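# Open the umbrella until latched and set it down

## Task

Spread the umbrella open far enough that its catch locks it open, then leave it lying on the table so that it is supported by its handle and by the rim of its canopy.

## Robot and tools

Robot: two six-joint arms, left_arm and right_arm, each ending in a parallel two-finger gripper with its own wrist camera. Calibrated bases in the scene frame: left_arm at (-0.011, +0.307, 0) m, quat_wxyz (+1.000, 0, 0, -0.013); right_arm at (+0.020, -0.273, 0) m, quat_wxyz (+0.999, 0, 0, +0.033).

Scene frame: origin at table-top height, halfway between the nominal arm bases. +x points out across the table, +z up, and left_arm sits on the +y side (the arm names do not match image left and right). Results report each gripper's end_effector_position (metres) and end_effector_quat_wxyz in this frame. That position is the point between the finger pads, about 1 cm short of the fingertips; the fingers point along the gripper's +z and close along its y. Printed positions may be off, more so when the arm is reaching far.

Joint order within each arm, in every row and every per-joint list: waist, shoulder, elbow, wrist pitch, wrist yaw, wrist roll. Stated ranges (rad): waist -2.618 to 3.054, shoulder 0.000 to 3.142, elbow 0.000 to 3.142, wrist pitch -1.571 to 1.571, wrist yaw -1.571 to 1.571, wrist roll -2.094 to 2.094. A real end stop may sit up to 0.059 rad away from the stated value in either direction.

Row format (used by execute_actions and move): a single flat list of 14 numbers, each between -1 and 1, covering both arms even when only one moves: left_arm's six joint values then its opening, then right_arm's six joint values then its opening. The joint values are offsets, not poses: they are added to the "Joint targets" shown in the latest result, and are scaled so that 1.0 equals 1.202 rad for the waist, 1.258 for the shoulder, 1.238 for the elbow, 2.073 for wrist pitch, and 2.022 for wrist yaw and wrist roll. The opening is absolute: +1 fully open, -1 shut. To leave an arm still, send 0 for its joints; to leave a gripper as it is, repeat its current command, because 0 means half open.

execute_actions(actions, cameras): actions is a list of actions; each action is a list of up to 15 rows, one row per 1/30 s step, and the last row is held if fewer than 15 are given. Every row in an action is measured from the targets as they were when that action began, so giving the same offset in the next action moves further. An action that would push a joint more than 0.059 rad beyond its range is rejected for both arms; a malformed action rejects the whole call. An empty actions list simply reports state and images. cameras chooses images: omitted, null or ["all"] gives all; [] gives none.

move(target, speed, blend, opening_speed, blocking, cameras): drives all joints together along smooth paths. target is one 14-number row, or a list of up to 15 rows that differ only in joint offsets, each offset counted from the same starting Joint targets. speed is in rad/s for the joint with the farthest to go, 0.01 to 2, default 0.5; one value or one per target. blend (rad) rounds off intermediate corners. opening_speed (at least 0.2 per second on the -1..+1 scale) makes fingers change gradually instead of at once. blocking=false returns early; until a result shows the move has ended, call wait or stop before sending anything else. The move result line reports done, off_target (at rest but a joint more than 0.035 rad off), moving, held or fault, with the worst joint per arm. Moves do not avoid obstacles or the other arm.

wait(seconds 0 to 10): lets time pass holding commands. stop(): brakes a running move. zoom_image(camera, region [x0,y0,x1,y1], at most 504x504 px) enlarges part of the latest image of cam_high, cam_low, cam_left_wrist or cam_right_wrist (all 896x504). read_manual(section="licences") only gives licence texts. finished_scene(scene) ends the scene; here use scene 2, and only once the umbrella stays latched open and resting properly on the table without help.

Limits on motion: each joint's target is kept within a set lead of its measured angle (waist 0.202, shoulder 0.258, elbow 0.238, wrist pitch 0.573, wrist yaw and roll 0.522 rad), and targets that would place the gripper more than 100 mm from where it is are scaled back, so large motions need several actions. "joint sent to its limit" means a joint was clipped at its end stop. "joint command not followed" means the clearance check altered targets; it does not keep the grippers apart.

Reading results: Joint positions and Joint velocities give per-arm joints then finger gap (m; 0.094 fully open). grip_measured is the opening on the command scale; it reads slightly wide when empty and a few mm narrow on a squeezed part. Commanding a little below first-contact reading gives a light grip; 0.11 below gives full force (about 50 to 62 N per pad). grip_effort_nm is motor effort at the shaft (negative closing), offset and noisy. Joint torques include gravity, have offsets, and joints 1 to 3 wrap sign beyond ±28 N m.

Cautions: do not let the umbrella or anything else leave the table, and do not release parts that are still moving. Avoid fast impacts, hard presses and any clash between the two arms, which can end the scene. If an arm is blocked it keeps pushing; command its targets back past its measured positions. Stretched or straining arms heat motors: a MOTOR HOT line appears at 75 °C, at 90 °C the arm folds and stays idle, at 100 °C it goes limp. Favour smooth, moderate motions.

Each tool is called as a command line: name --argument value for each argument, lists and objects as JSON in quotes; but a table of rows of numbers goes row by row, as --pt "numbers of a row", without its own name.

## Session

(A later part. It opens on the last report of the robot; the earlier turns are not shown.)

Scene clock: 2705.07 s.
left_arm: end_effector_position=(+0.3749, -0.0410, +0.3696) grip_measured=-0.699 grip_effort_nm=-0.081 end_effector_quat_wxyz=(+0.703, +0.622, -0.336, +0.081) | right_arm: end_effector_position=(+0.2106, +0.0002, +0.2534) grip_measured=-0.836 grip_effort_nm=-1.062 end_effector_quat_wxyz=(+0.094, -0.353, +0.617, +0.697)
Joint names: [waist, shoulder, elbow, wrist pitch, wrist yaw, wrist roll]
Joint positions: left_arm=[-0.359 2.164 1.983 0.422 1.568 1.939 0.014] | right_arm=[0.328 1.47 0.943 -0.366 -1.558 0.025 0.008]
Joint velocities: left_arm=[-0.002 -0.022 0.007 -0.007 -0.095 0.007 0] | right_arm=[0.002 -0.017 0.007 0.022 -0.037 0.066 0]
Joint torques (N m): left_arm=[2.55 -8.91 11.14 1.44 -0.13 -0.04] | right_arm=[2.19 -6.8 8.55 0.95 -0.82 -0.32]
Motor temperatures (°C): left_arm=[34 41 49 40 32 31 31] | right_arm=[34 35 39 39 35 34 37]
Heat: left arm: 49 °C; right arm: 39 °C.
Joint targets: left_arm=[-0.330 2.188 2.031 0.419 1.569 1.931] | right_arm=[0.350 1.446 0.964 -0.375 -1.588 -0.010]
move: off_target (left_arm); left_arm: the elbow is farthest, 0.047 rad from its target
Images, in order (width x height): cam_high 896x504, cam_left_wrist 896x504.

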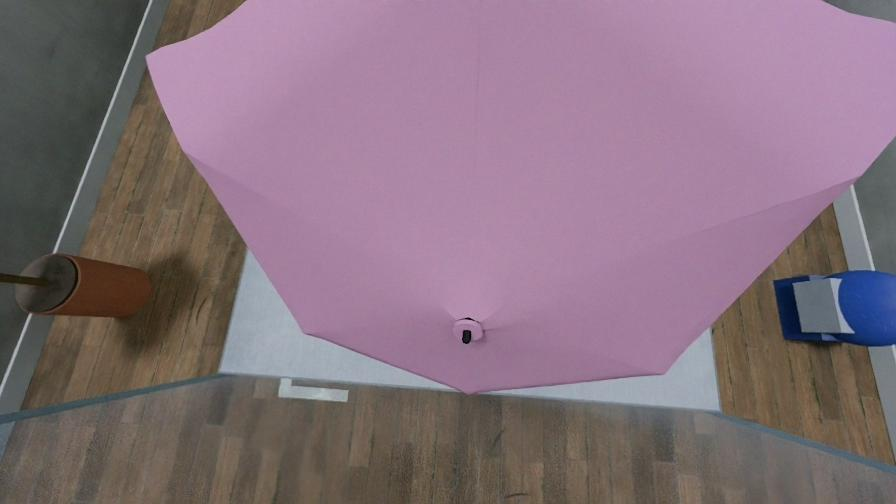

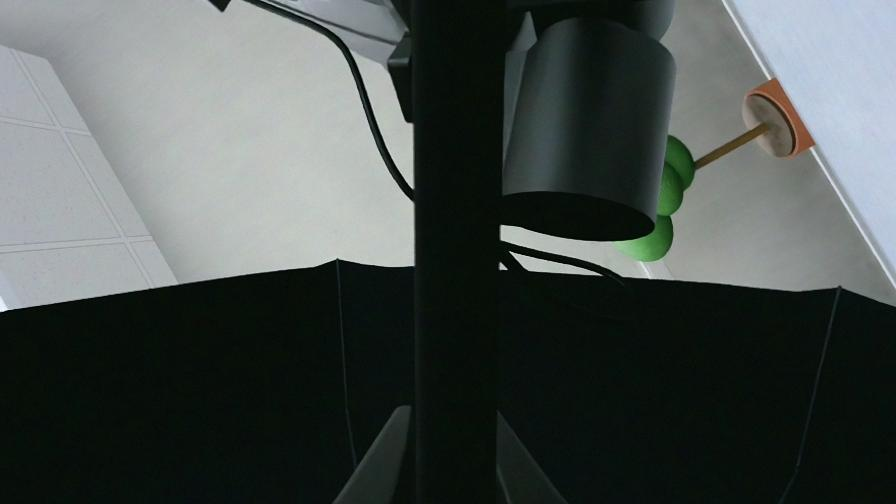

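wait --seconds 0.1 --cameras '["cam_right_wrist", "cam_low"]'

Scene clock: 2712.53 s.
left_arm: end_effector_position=(+0.3749, -0.0410, +0.3696) grip_measured=-0.699 grip_effort_nm=-0.076 end_effector_quat_wxyz=(+0.703, +0.622, -0.336, +0.080) | right_arm: end_effector_position=(+0.2106, +0.0002, +0.2534) grip_measured=-0.836 grip_effort_nm=-1.067 end_effector_quat_wxyz=(+0.094, -0.353, +0.617, +0.697)
Joint names: [waist, shoulder, elbow, wrist pitch, wrist yaw, wrist roll]
Joint positions: left_arm=[-0.359 2.164 1.983 0.421 1.568 1.939 0.014] | right_arm=[0.328 1.47 0.943 -0.366 -1.558 0.025 0.008]
Joint velocities: left_arm=[0.012 -0.007 0.017 -0.022 -0.051 -0.007 -0.001] | right_arm=[-0.022 0.002 0.007 -0.022 -0.022 -0.007 -0.001]
Joint torques (N m): left_arm=[2.56 -8.9 11.12 1.44 -0.13 -0.04] | right_arm=[2.15 -6.83 8.58 0.96 -0.84 -0.32]
Motor temperatures (°C): left_arm=[34 41 50 40 32 31 31] | right_arm=[34 35 39 38 35 34 38]
Heat: left arm: 50 °C; right arm: 39 °C.
Joint targets: left_arm=[-0.330 2.188 2.031 0.419 1.569 1.931] | right_arm=[0.350 1.446 0.964 -0.375 -1.588 -0.010]
Tool commands: left_gripper/opening=-0.7 right_gripper/opening=-0.95
wait: 0.10 s; at rest from the start
Images, in order (width x height): cam_low 896x504, cam_right_wrist 896x504.

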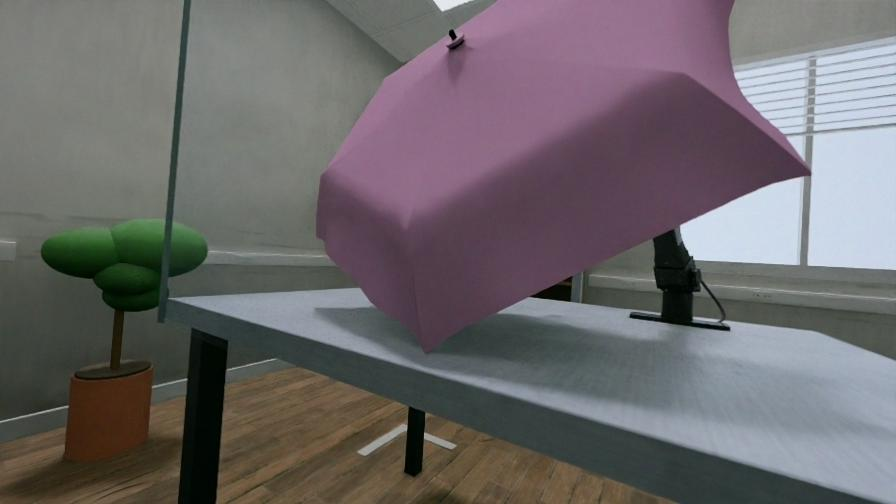

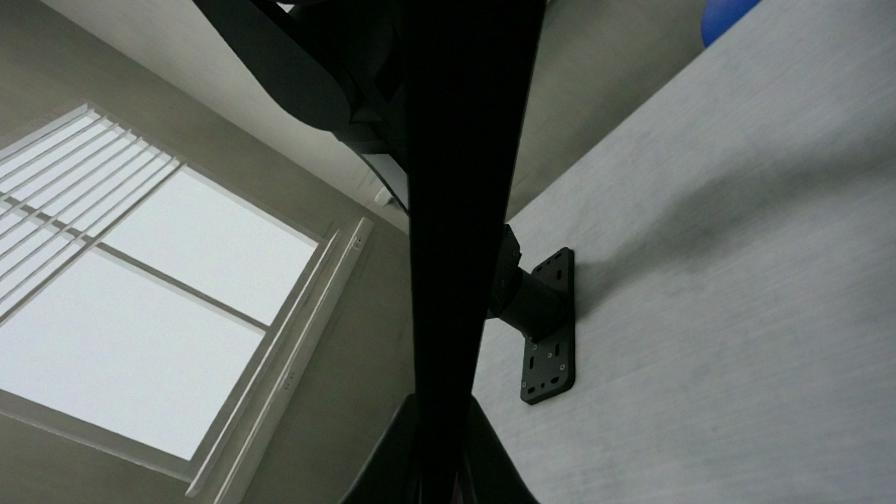

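move --target '[0.0133, 0.093, 0.2052, -0.0511, 0, 0.001, -0.7, 0.0166, 0.0045, -0.021, -0.0241, 0, 0, -0.95]' --speed 0.12 --cameras '["cam_left_wrist", "cam_high", "cam_low"]'

zoom_image --camera "cam_left_wrist" --region '[340, 204, 640, 504]'

Scene clock: 2728.83 s.
left_arm: end_effector_position=(+0.3927, -0.0483, +0.3864) grip_measured=-0.699 grip_effort_nm=-0.085 end_effector_quat_wxyz=(+0.702, +0.619, -0.342, +0.086) | right_arm: end_effector_position=(+0.2144, +0.0010, +0.2537) grip_measured=-0.836 grip_effort_nm=-1.067 end_effector_quat_wxyz=(+0.104, -0.357, +0.619, +0.691)
Joint names: [waist, shoulder, elbow, wrist pitch, wrist yaw, wrist roll]
Joint positions: left_arm=[-0.359 2.278 2.233 0.303 1.568 1.938 0.014] | right_arm=[0.325 1.47 0.95 -0.355 -1.542 0.024 0.008]
Joint velocities: left_arm=[-0.012 -0.017 -0.012 -0.007 -0.022 0.007 0.001] | right_arm=[0.002 0.007 -0.007 -0.11 -0.007 -0.11 0.001]
Joint torques (N m): left_arm=[3.93 -9.32 11.44 1.56 -0.14 -0.01] | right_arm=[4.4 -6.39 5.78 0.43 -0.99 -0.33]
Motor temperatures (°C): left_arm=[34 42 51 40 32 31 31] | right_arm=[34 35 39 37 35 34 38]
Heat: left arm: 51 °C; right arm: 39 °C.
Joint targets: left_arm=[-0.314 2.305 2.285 0.313 1.569 1.933] | right_arm=[0.370 1.451 0.937 -0.425 -1.587 -0.010]
move: off_target (left_arm, right_arm); left_arm: the elbow is farthest, 0.052 rad from its target; right_arm: the wrist pitch is farthest, 0.070 rad from its target
Images, in order (width x height): cam_high 896x504, cam_low 896x504, cam_left_wrist 896x504.

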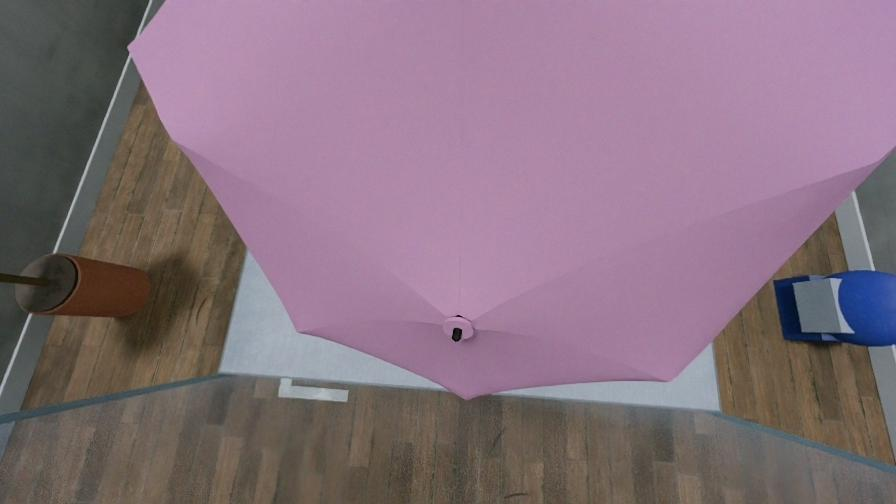

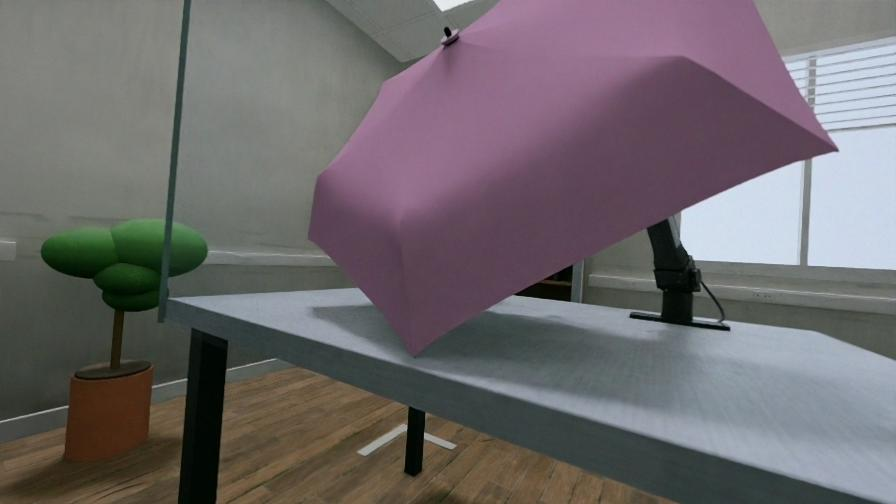

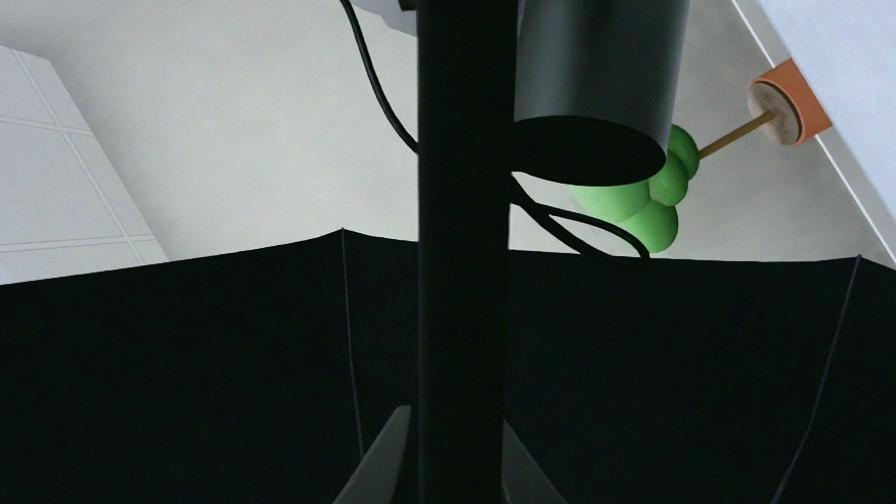

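Scaled by 1.680 from the camera's 896x504 image, which has a finer 1280x720 frame.

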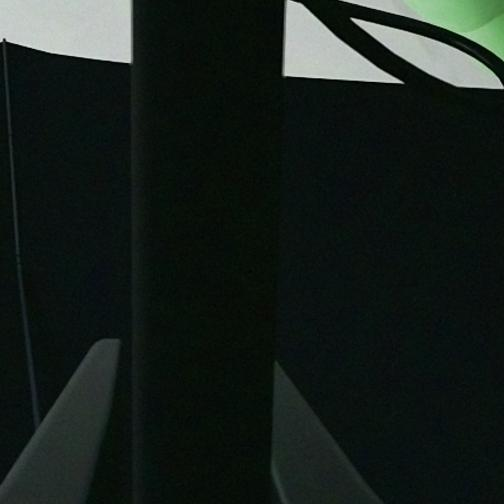

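move --target '[0.0125, -0.0032, 0.0081, 0.0082, 0, 0, -0.7, 0.0141, -0.0525, -0.0719, -0.026, 0, 0, -0.95]' --speed 0.06 --cameras '["cam_left_wrist", "cam_high", "cam_right_wrist"]'

zoom_image --camera "cam_left_wrist" --region '[340, 204, 640, 504]'

Scene clock: 2753.10 s.
left_arm: end_effector_position=(+0.4040, -0.0295, +0.4013) grip_measured=-0.699 grip_effort_nm=-0.081 end_effector_quat_wxyz=(+0.695, +0.612, -0.354, +0.130) | right_arm: end_effector_position=(+0.1883, -0.0012, +0.2449) grip_measured=-0.836 grip_effort_nm=-1.062 end_effector_quat_wxyz=(+0.086, -0.359, +0.621, +0.691)
Joint names: [waist, shoulder, elbow, wrist pitch, wrist yaw, wrist roll]
Joint positions: left_arm=[-0.316 2.278 2.271 0.347 1.568 1.939 0.014] | right_arm=[0.356 1.409 0.877 -0.401 -1.533 -0.009 0.008]
Joint velocities: left_arm=[-0.017 0.002 0.002 -0.007 -0.007 0.007 0] | right_arm=[-0.012 -0.017 -0.017 -0.007 0.037 -0.037 0]
Joint torques (N m): left_arm=[1.54 -9.54 8.9 1.22 -0.2 -0.01] | right_arm=[3.06 -6.28 4.34 0.31 -1.14 0.01]
Motor temperatures (°C): left_arm=[34 43 49 41 32 31 31] | right_arm=[34 35 37 36 35 34 38]
Heat: left arm: 49 °C; right arm: 38 °C.
Joint targets: left_arm=[-0.299 2.301 2.295 0.330 1.569 1.933] | right_arm=[0.387 1.385 0.849 -0.479 -1.588 -0.010]
move: off_target (right_arm); right_arm: the wrist pitch is farthest, 0.077 rad from its target
Images, in order (width x height): cam_high 896x504, cam_left_wrist 896x504, cam_right_wrist 896x504.

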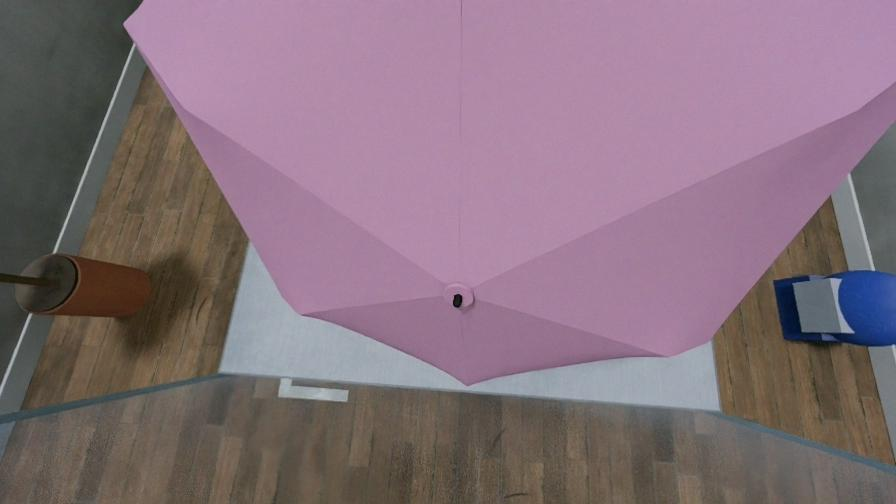

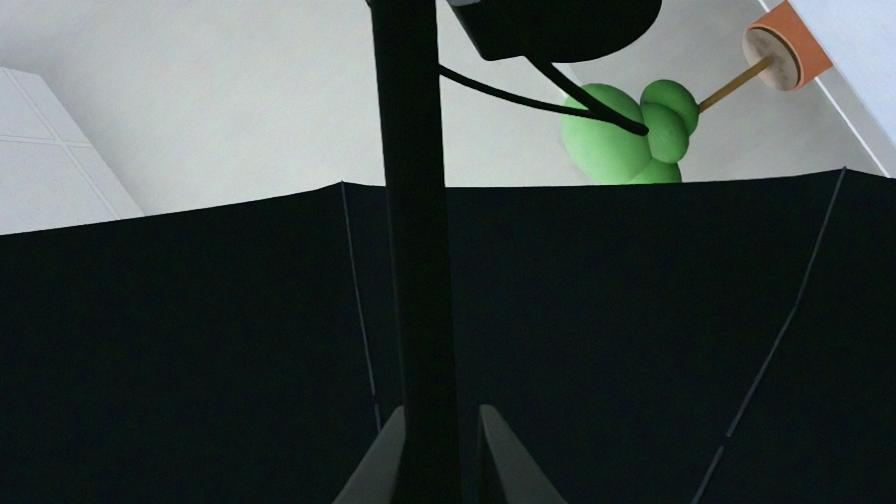

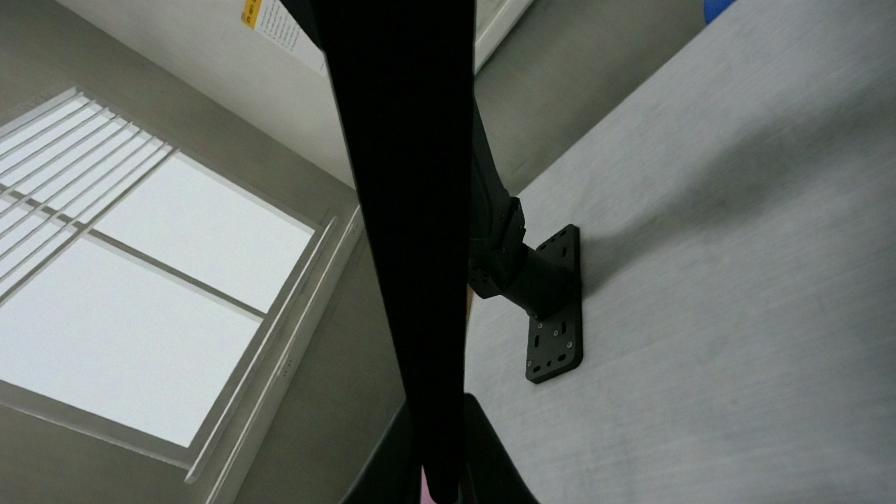

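Scaled by 1.680 from the camera's 896x504 image, which has a finer 1280x720 frame.

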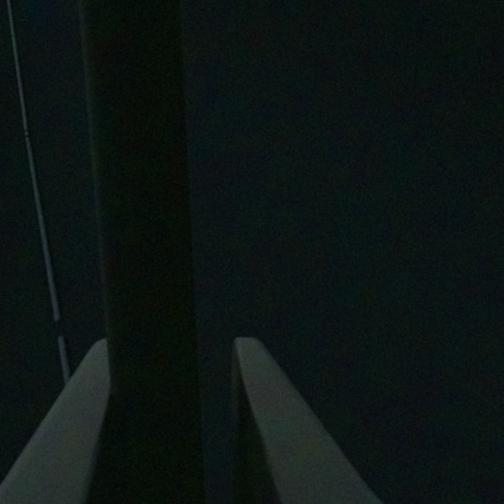

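wait --seconds 0.1

zoom_image --camera "cam_left_wrist" --region '[360, 360, 560, 504]'

zoom_image --camera "cam_right_wrist" --region '[340, 360, 560, 504]'

Scene clock: 2760.10 s.
left_arm: end_effector_position=(+0.4040, -0.0294, +0.4014) grip_measured=-0.699 grip_effort_nm=-0.081 end_effector_quat_wxyz=(+0.695, +0.612, -0.354, +0.130) | right_arm: end_effector_position=(+0.1883, -0.0012, +0.2449) grip_measured=-0.836 grip_effort_nm=-1.072 end_effector_quat_wxyz=(+0.086, -0.359, +0.621, +0.691)
Joint names: [waist, shoulder, elbow, wrist pitch, wrist yaw, wrist roll]
Joint positions: left_arm=[-0.316 2.278 2.271 0.347 1.568 1.939 0.014] | right_arm=[0.356 1.409 0.877 -0.401 -1.533 -0.009 0.008]
Joint velocities: left_arm=[0.007 -0.007 0.007 -0.11 0.051 0.081 0] | right_arm=[-0.007 -0.012 -0.007 0.081 -0.051 0.022 -0.001]
Joint torques (N m): left_arm=[1.54 -9.51 8.9 1.22 -0.2 -0.02] | right_arm=[3.06 -6.3 4.37 0.33 -1.13 0.01]
Motor temperatures (°C): left_arm=[34 43 48 40 32 31 31] | right_arm=[34 35 37 36 35 34 38]
Heat: left arm: 48 °C; right arm: 38 °C.
Joint targets: left_arm=[-0.299 2.301 2.295 0.330 1.569 1.933] | right_arm=[0.387 1.385 0.849 -0.479 -1.588 -0.010]
Tool commands: left_gripper/opening=-0.7 right_gripper/opening=-0.95
wait: 0.10 s; at rest from the start

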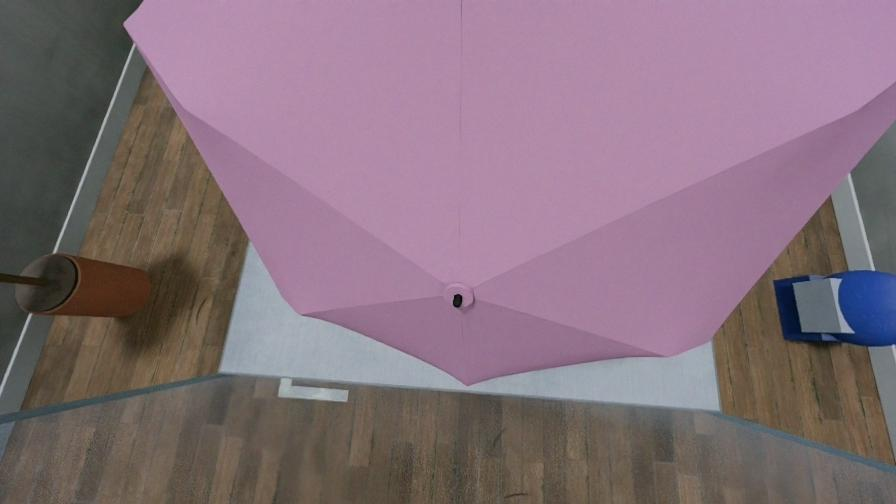

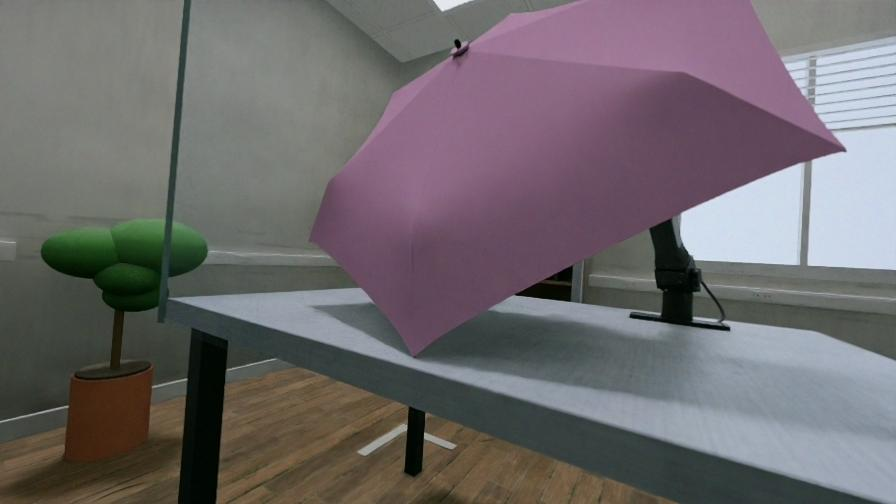

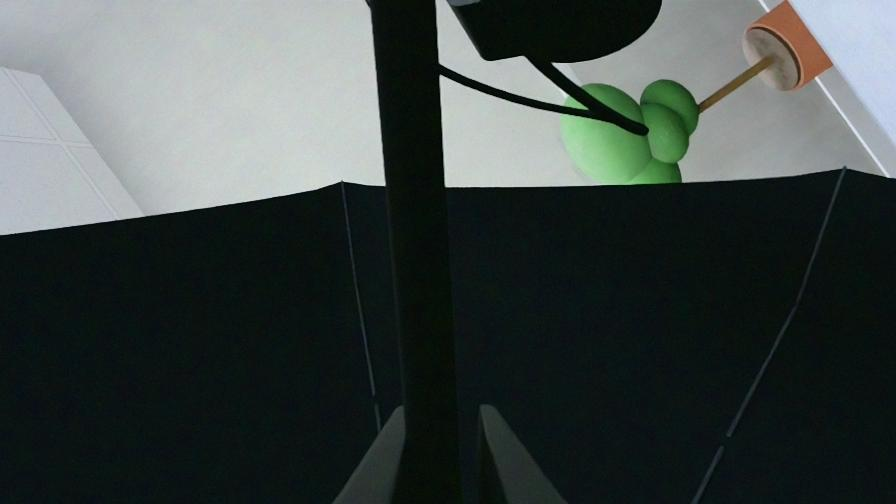

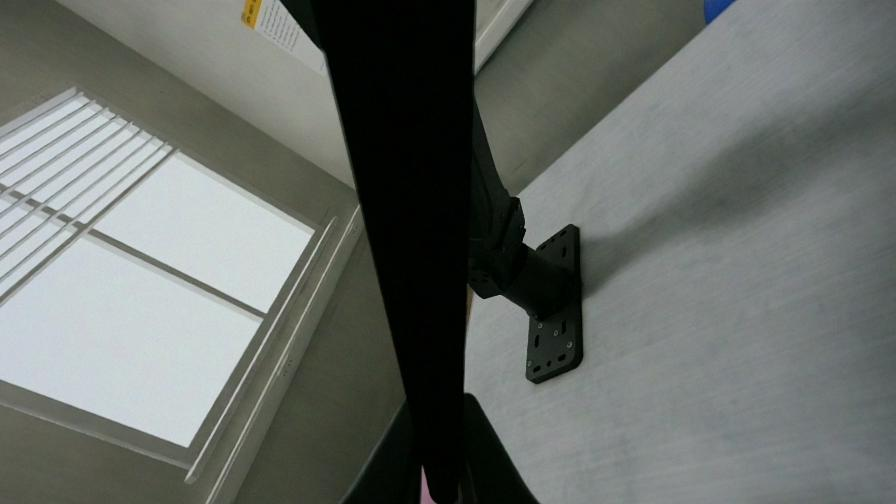

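Scaled by 2.520 from the camera's 896x504 image, which has a finer 1280x720 frame.

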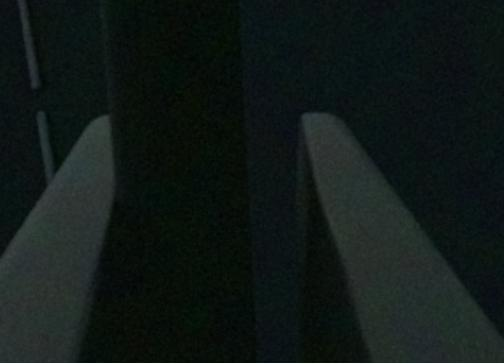

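Scaled by 2.291 from the camera's 896x504 image, which has a finer 1280x720 frame.

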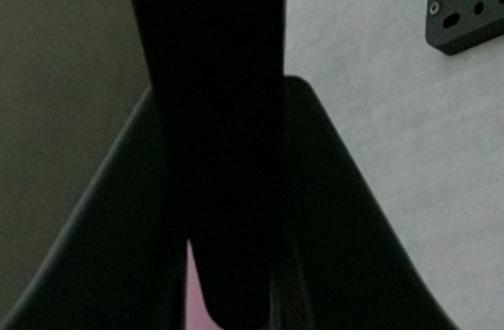

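move --target '[-0.0641, -0.0803, -0.1357, 0.0193, 0, 0.0064, -0.68, 0, 0, 0, 0, 0, 0, -0.95]' --speed 0.08 --cameras '["cam_left_wrist", "cam_high", "cam_low"]'

zoom_image --camera "cam_left_wrist" --region '[340, 204, 640, 504]'

Scene clock: 2805.63 s.
left_arm: end_effector_position=(+0.3849, -0.0433, +0.3884) grip_measured=-0.681 grip_effort_nm=0.042 end_effector_quat_wxyz=(+0.699, +0.609, -0.358, +0.108) | right_arm: end_effector_position=(+0.1860, -0.0045, +0.2451) grip_measured=-0.836 grip_effort_nm=-1.067 end_effector_quat_wxyz=(+0.081, -0.354, +0.616, +0.699)
Joint names: [waist, shoulder, elbow, wrist pitch, wrist yaw, wrist roll]
Joint positions: left_arm=[-0.356 2.226 2.143 0.383 1.568 1.956 0.015] | right_arm=[0.348 1.409 0.869 -0.422 -1.558 -0.028 0.008]
Joint velocities: left_arm=[0.002 0.002 0.002 -0.066 -0.051 -0.037 0] | right_arm=[-0.007 0.012 0.012 -0.037 -0.007 -0.037 -0.001]
Joint torques (N m): left_arm=[-1.74 -12.96 5.85 1.29 -0.17 -0.05] | right_arm=[3.89 -6.22 5.07 0.48 -0.87 0.19]
Motor temperatures (°C): left_arm=[34 44 47 39 32 31 31] | right_arm=[34 35 36 35 36 34 38]
Heat: left arm: 47 °C; right arm: 38 °C.
Joint targets: left_arm=[-0.376 2.200 2.127 0.370 1.569 1.946] | right_arm=[0.387 1.385 0.849 -0.479 -1.587 -0.010]
move: off_target (right_arm); right_arm: the wrist pitch is farthest, 0.057 rad from its target
Images, in order (width x height): cam_high 896x504, cam_low 896x504, cam_left_wrist 896x504.

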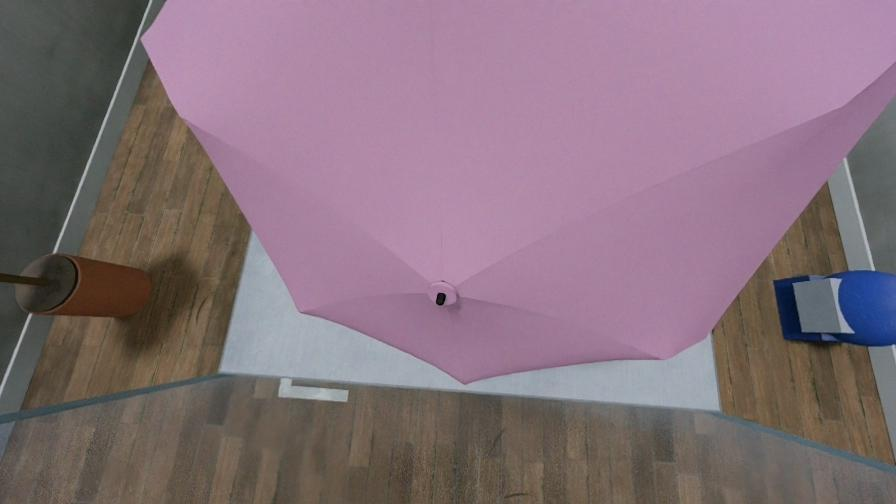

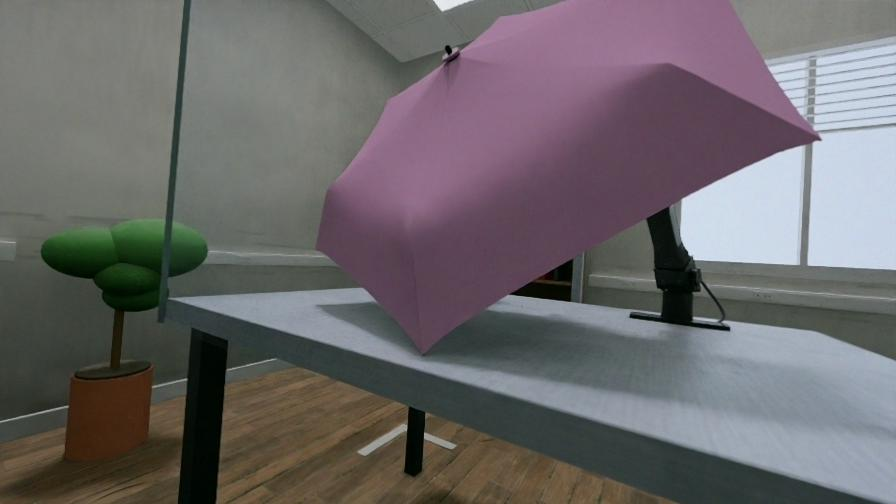

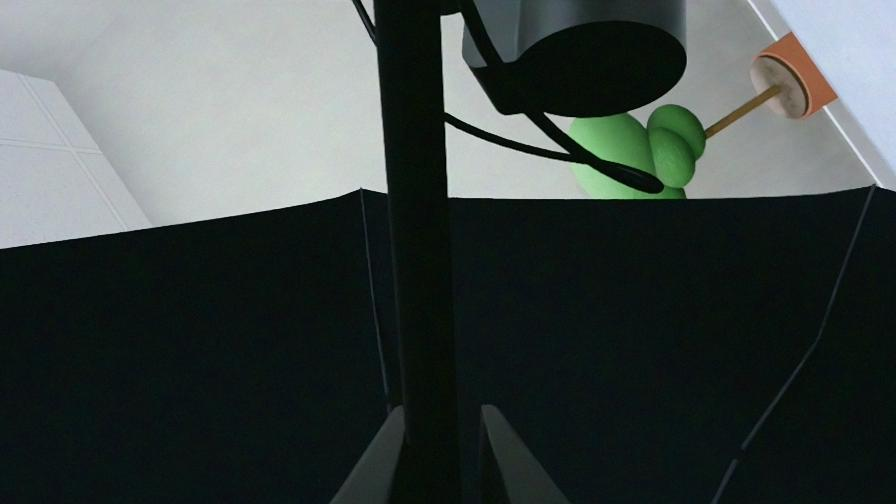

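Scaled by 1.680 from the camera's 896x504 image, which has a finer 1280x720 frame.

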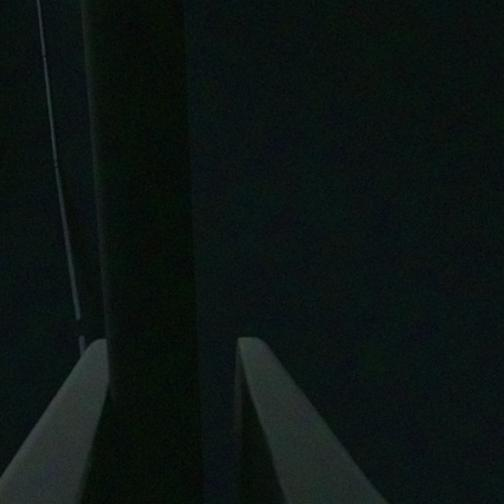

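move --target '[-0.005, -0.1224, -0.273, 0.0796, 0, -0.0059, -0.68, -0.0125, 0, 0.0065, 0.0145, 0, 0, -0.95]' --speed 0.12 --cameras '["cam_left_wrist", "cam_high", "cam_right_wrist"]'

zoom_image --camera "cam_left_wrist" --region '[340, 204, 640, 504]'

Scene clock: 2840.00 s.
left_arm: end_effector_position=(+0.3534, -0.0377, +0.3601) grip_measured=-0.681 grip_effort_nm=0.042 end_effector_quat_wxyz=(+0.702, +0.614, -0.350, +0.089) | right_arm: end_effector_position=(+0.1831, -0.0039, +0.2455) grip_measured=-0.836 grip_effort_nm=-1.057 end_effector_quat_wxyz=(+0.069, -0.349, +0.617, +0.702)
Joint names: [waist, shoulder, elbow, wrist pitch, wrist yaw, wrist roll]
Joint positions: left_arm=[-0.37 2.079 1.807 0.538 1.568 1.947 0.015] | right_arm=[0.354 1.409 0.869 -0.432 -1.564 -0.013 0.008]
Joint velocities: left_arm=[-0.007 0.012 -0.002 -0.022 0.081 0.022 0] | right_arm=[-0.007 -0.017 0.007 -0.037 -0.051 -0.081 0]
Joint torques (N m): left_arm=[-1.06 -12.52 5.81 1.41 -0.15 -0.08] | right_arm=[1.76 -6.23 5.7 0.83 -0.8 0.04]
Motor temperatures (°C): left_arm=[34 47 47 39 32 31 31] | right_arm=[34 35 36 35 35 34 38]
Heat: left arm: 47 °C; right arm: 38 °C.
Joint targets: left_arm=[-0.382 2.046 1.789 0.535 1.569 1.934] | right_arm=[0.372 1.385 0.857 -0.449 -1.587 -0.010]
move: done
Images, in order (width x height): cam_high 896x504, cam_left_wrist 896x504, cam_right_wrist 896x504.

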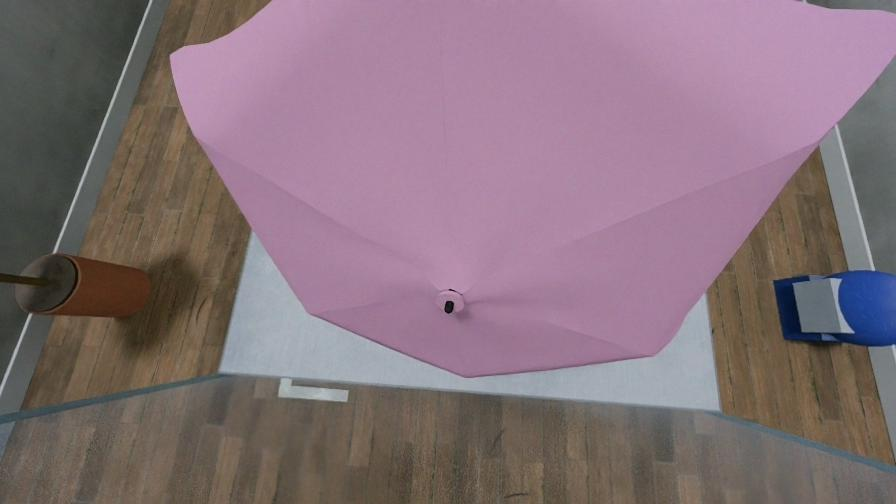

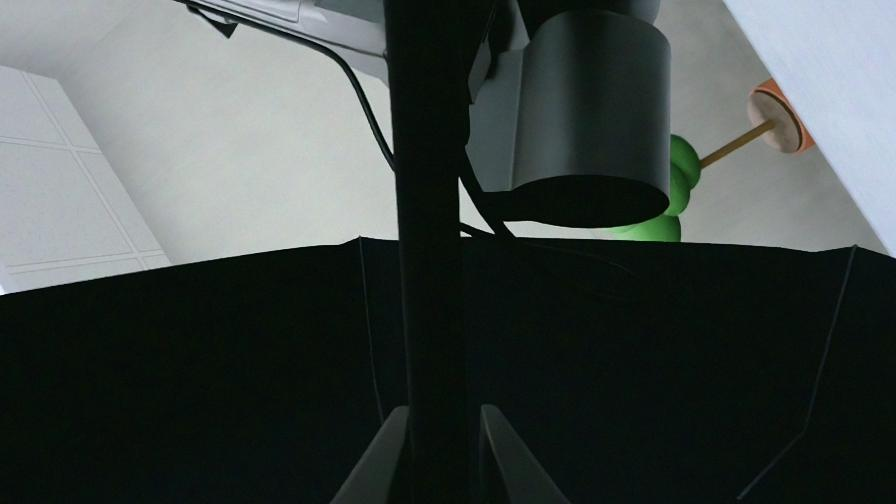

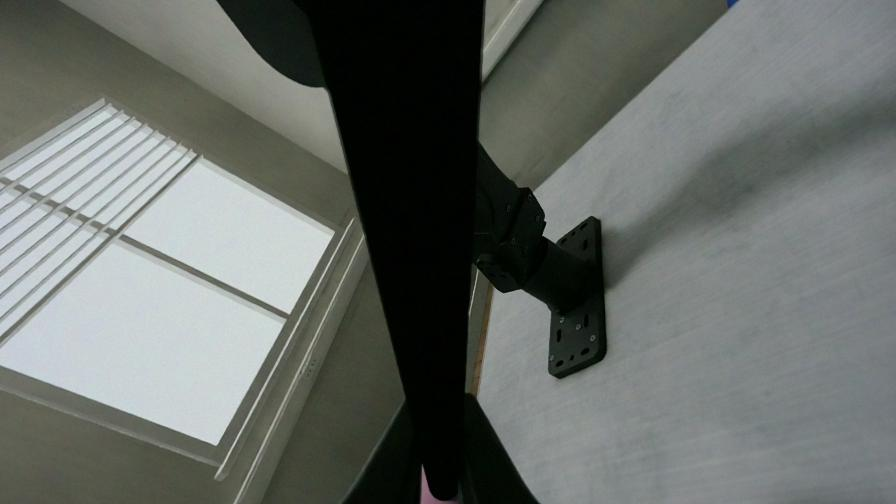

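Scaled by 1.680 from the camera's 896x504 image, which has a finer 1280x720 frame.

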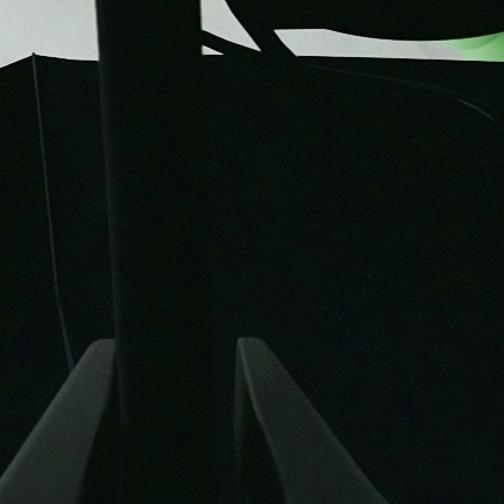

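move --target '[-0.0383, 0.0461, -0.0057, 0.0063, 0, -0.0198, -0.62, 0, 0, 0, 0, 0, 0, -0.95]' --speed 0.08 --cameras '["cam_left_wrist", "cam_high"]'

zoom_image --camera "cam_left_wrist" --region '[340, 204, 640, 504]'

Scene clock: 2856.70 s.
left_arm: end_effector_position=(+0.3382, -0.0531, +0.3573) grip_measured=-0.621 grip_effort_nm=0.056 end_effector_quat_wxyz=(+0.705, +0.615, -0.349, +0.056) | right_arm: end_effector_position=(+0.1826, -0.0036, +0.2455) grip_measured=-0.836 grip_effort_nm=-1.062 end_effector_quat_wxyz=(+0.068, -0.349, +0.617, +0.702)
Joint names: [waist, shoulder, elbow, wrist pitch, wrist yaw, wrist roll]
Joint positions: left_arm=[-0.413 2.079 1.797 0.543 1.568 1.904 0.018] | right_arm=[0.356 1.409 0.869 -0.432 -1.564 -0.014 0.008]
Joint velocities: left_arm=[0.007 -0.002 0.002 -0.066 -0.007 -0.066 0.001] | right_arm=[-0.027 -0.012 -0.007 0.007 -0.007 0.007 0.001]
Joint torques (N m): left_arm=[-1.31 -8.23 5.96 1.51 -0.14 -0.05] | right_arm=[1.54 -6.23 5.72 0.81 -0.8 0.05]
Motor temperatures (°C): left_arm=[34 44 47 39 32 31 31] | right_arm=[34 35 36 35 35 34 38]
Heat: left arm: 47 °C; right arm: 38 °C.
Joint targets: left_arm=[-0.428 2.104 1.782 0.548 1.569 1.894] | right_arm=[0.372 1.385 0.857 -0.449 -1.588 -0.010]
move: done
Images, in order (width x height): cam_high 896x504, cam_left_wrist 896x504.

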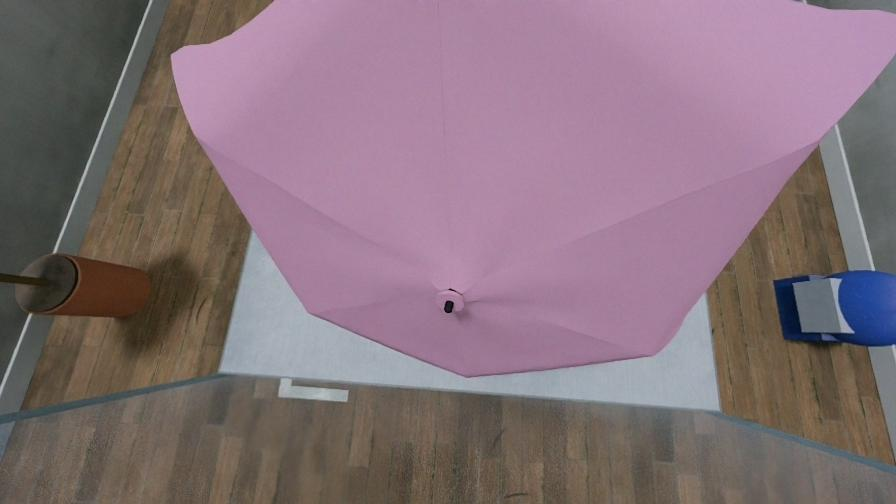

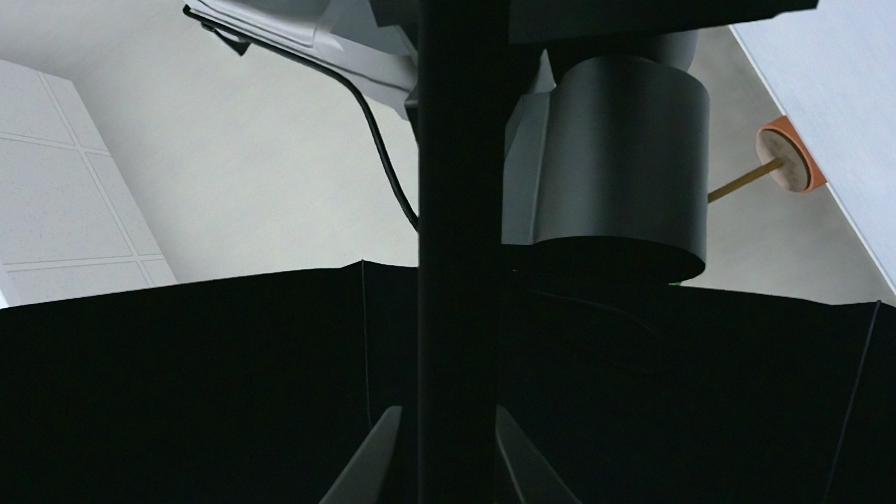

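Scaled by 1.680 from the camera's 896x504 image, which has a finer 1280x720 frame.

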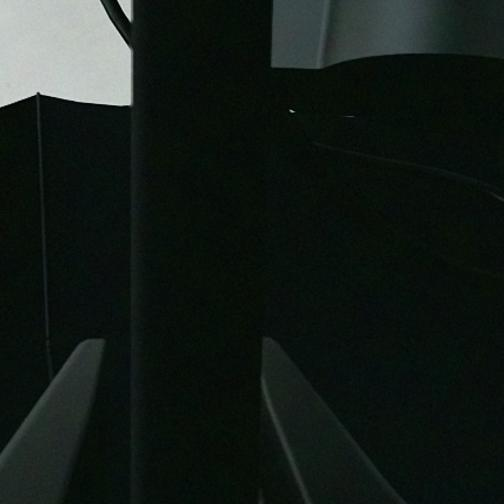

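execute_actions --actions '[]'

Scene clock: 2871.17 s.
left_arm: end_effector_position=(+0.3382, -0.0531, +0.3573) grip_measured=-0.621 grip_effort_nm=0.061 end_effector_quat_wxyz=(+0.705, +0.615, -0.349, +0.056) | right_arm: end_effector_position=(+0.1826, -0.0036, +0.2455) grip_measured=-0.836 grip_effort_nm=-1.067 end_effector_quat_wxyz=(+0.068, -0.349, +0.617, +0.702)
Joint names: [waist, shoulder, elbow, wrist pitch, wrist yaw, wrist roll]
Joint positions: left_arm=[-0.413 2.079 1.797 0.544 1.568 1.904 0.018] | right_arm=[0.356 1.409 0.869 -0.432 -1.564 -0.014 0.008]
Joint velocities: left_arm=[0.002 0.012 -0.017 0.081 0.037 -0.007 0] | right_arm=[-0.002 -0.002 -0.007 -0.081 -0.051 0.051 0.001]
Joint torques (N m): left_arm=[-1.28 -8.23 5.97 1.49 -0.14 -0.06] | right_arm=[1.52 -6.28 5.7 0.83 -0.79 0.05]
Motor temperatures (°C): left_arm=[34 42 47 39 32 31 31] | right_arm=[34 35 36 35 35 34 38]
Heat: left arm: 47 °C; right arm: 38 °C.
Joint targets: left_arm=[-0.428 2.104 1.782 0.548 1.569 1.894] | right_arm=[0.372 1.385 0.857 -0.449 -1.588 -0.010]
Tool commands: left_gripper/opening=-0.62 right_gripper/opening=-0.95

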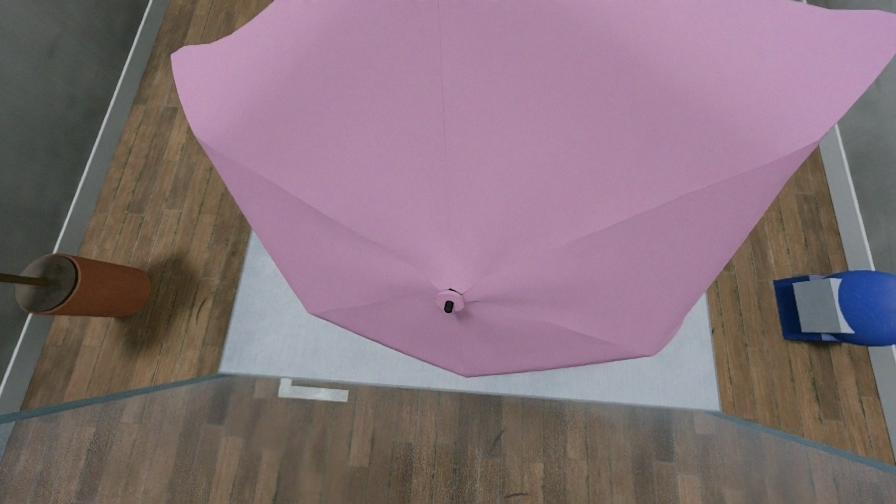

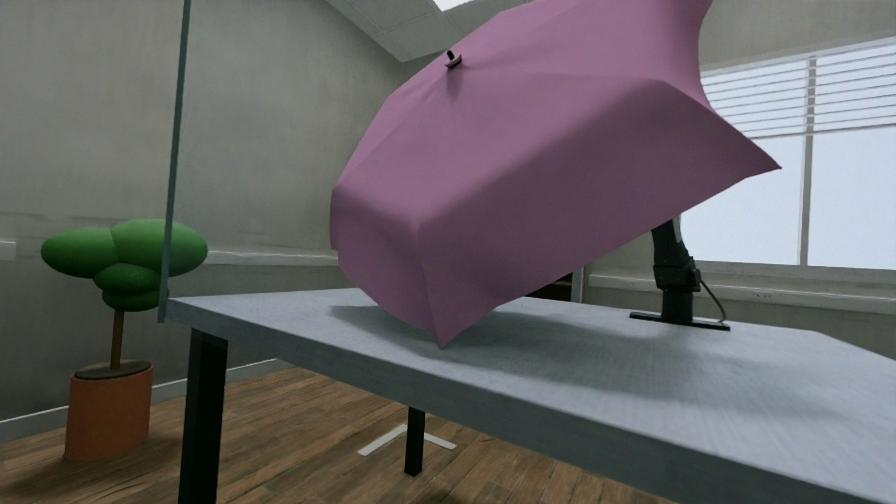

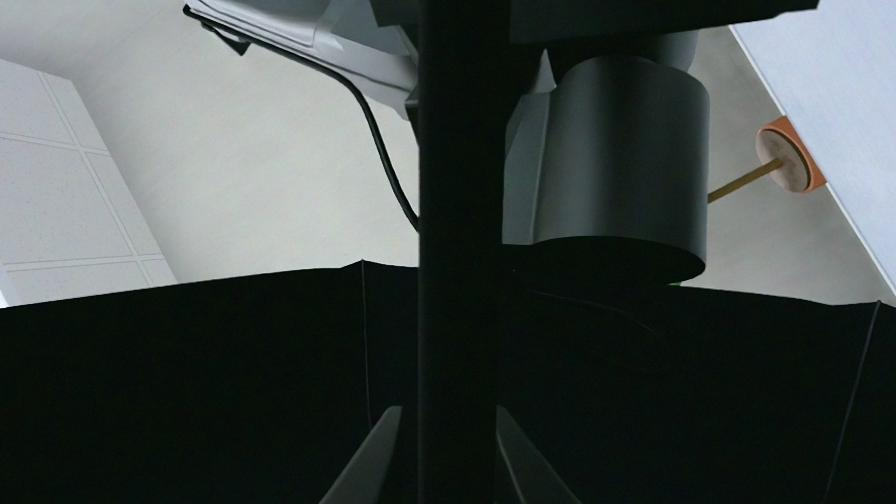

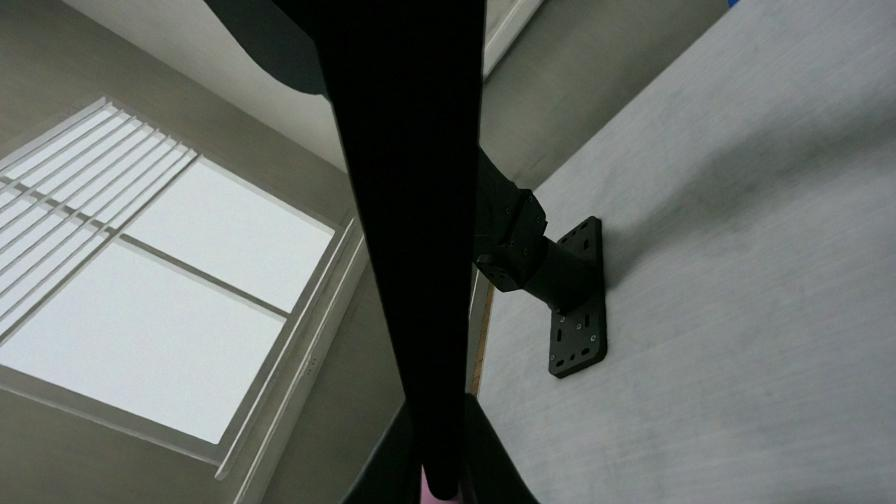

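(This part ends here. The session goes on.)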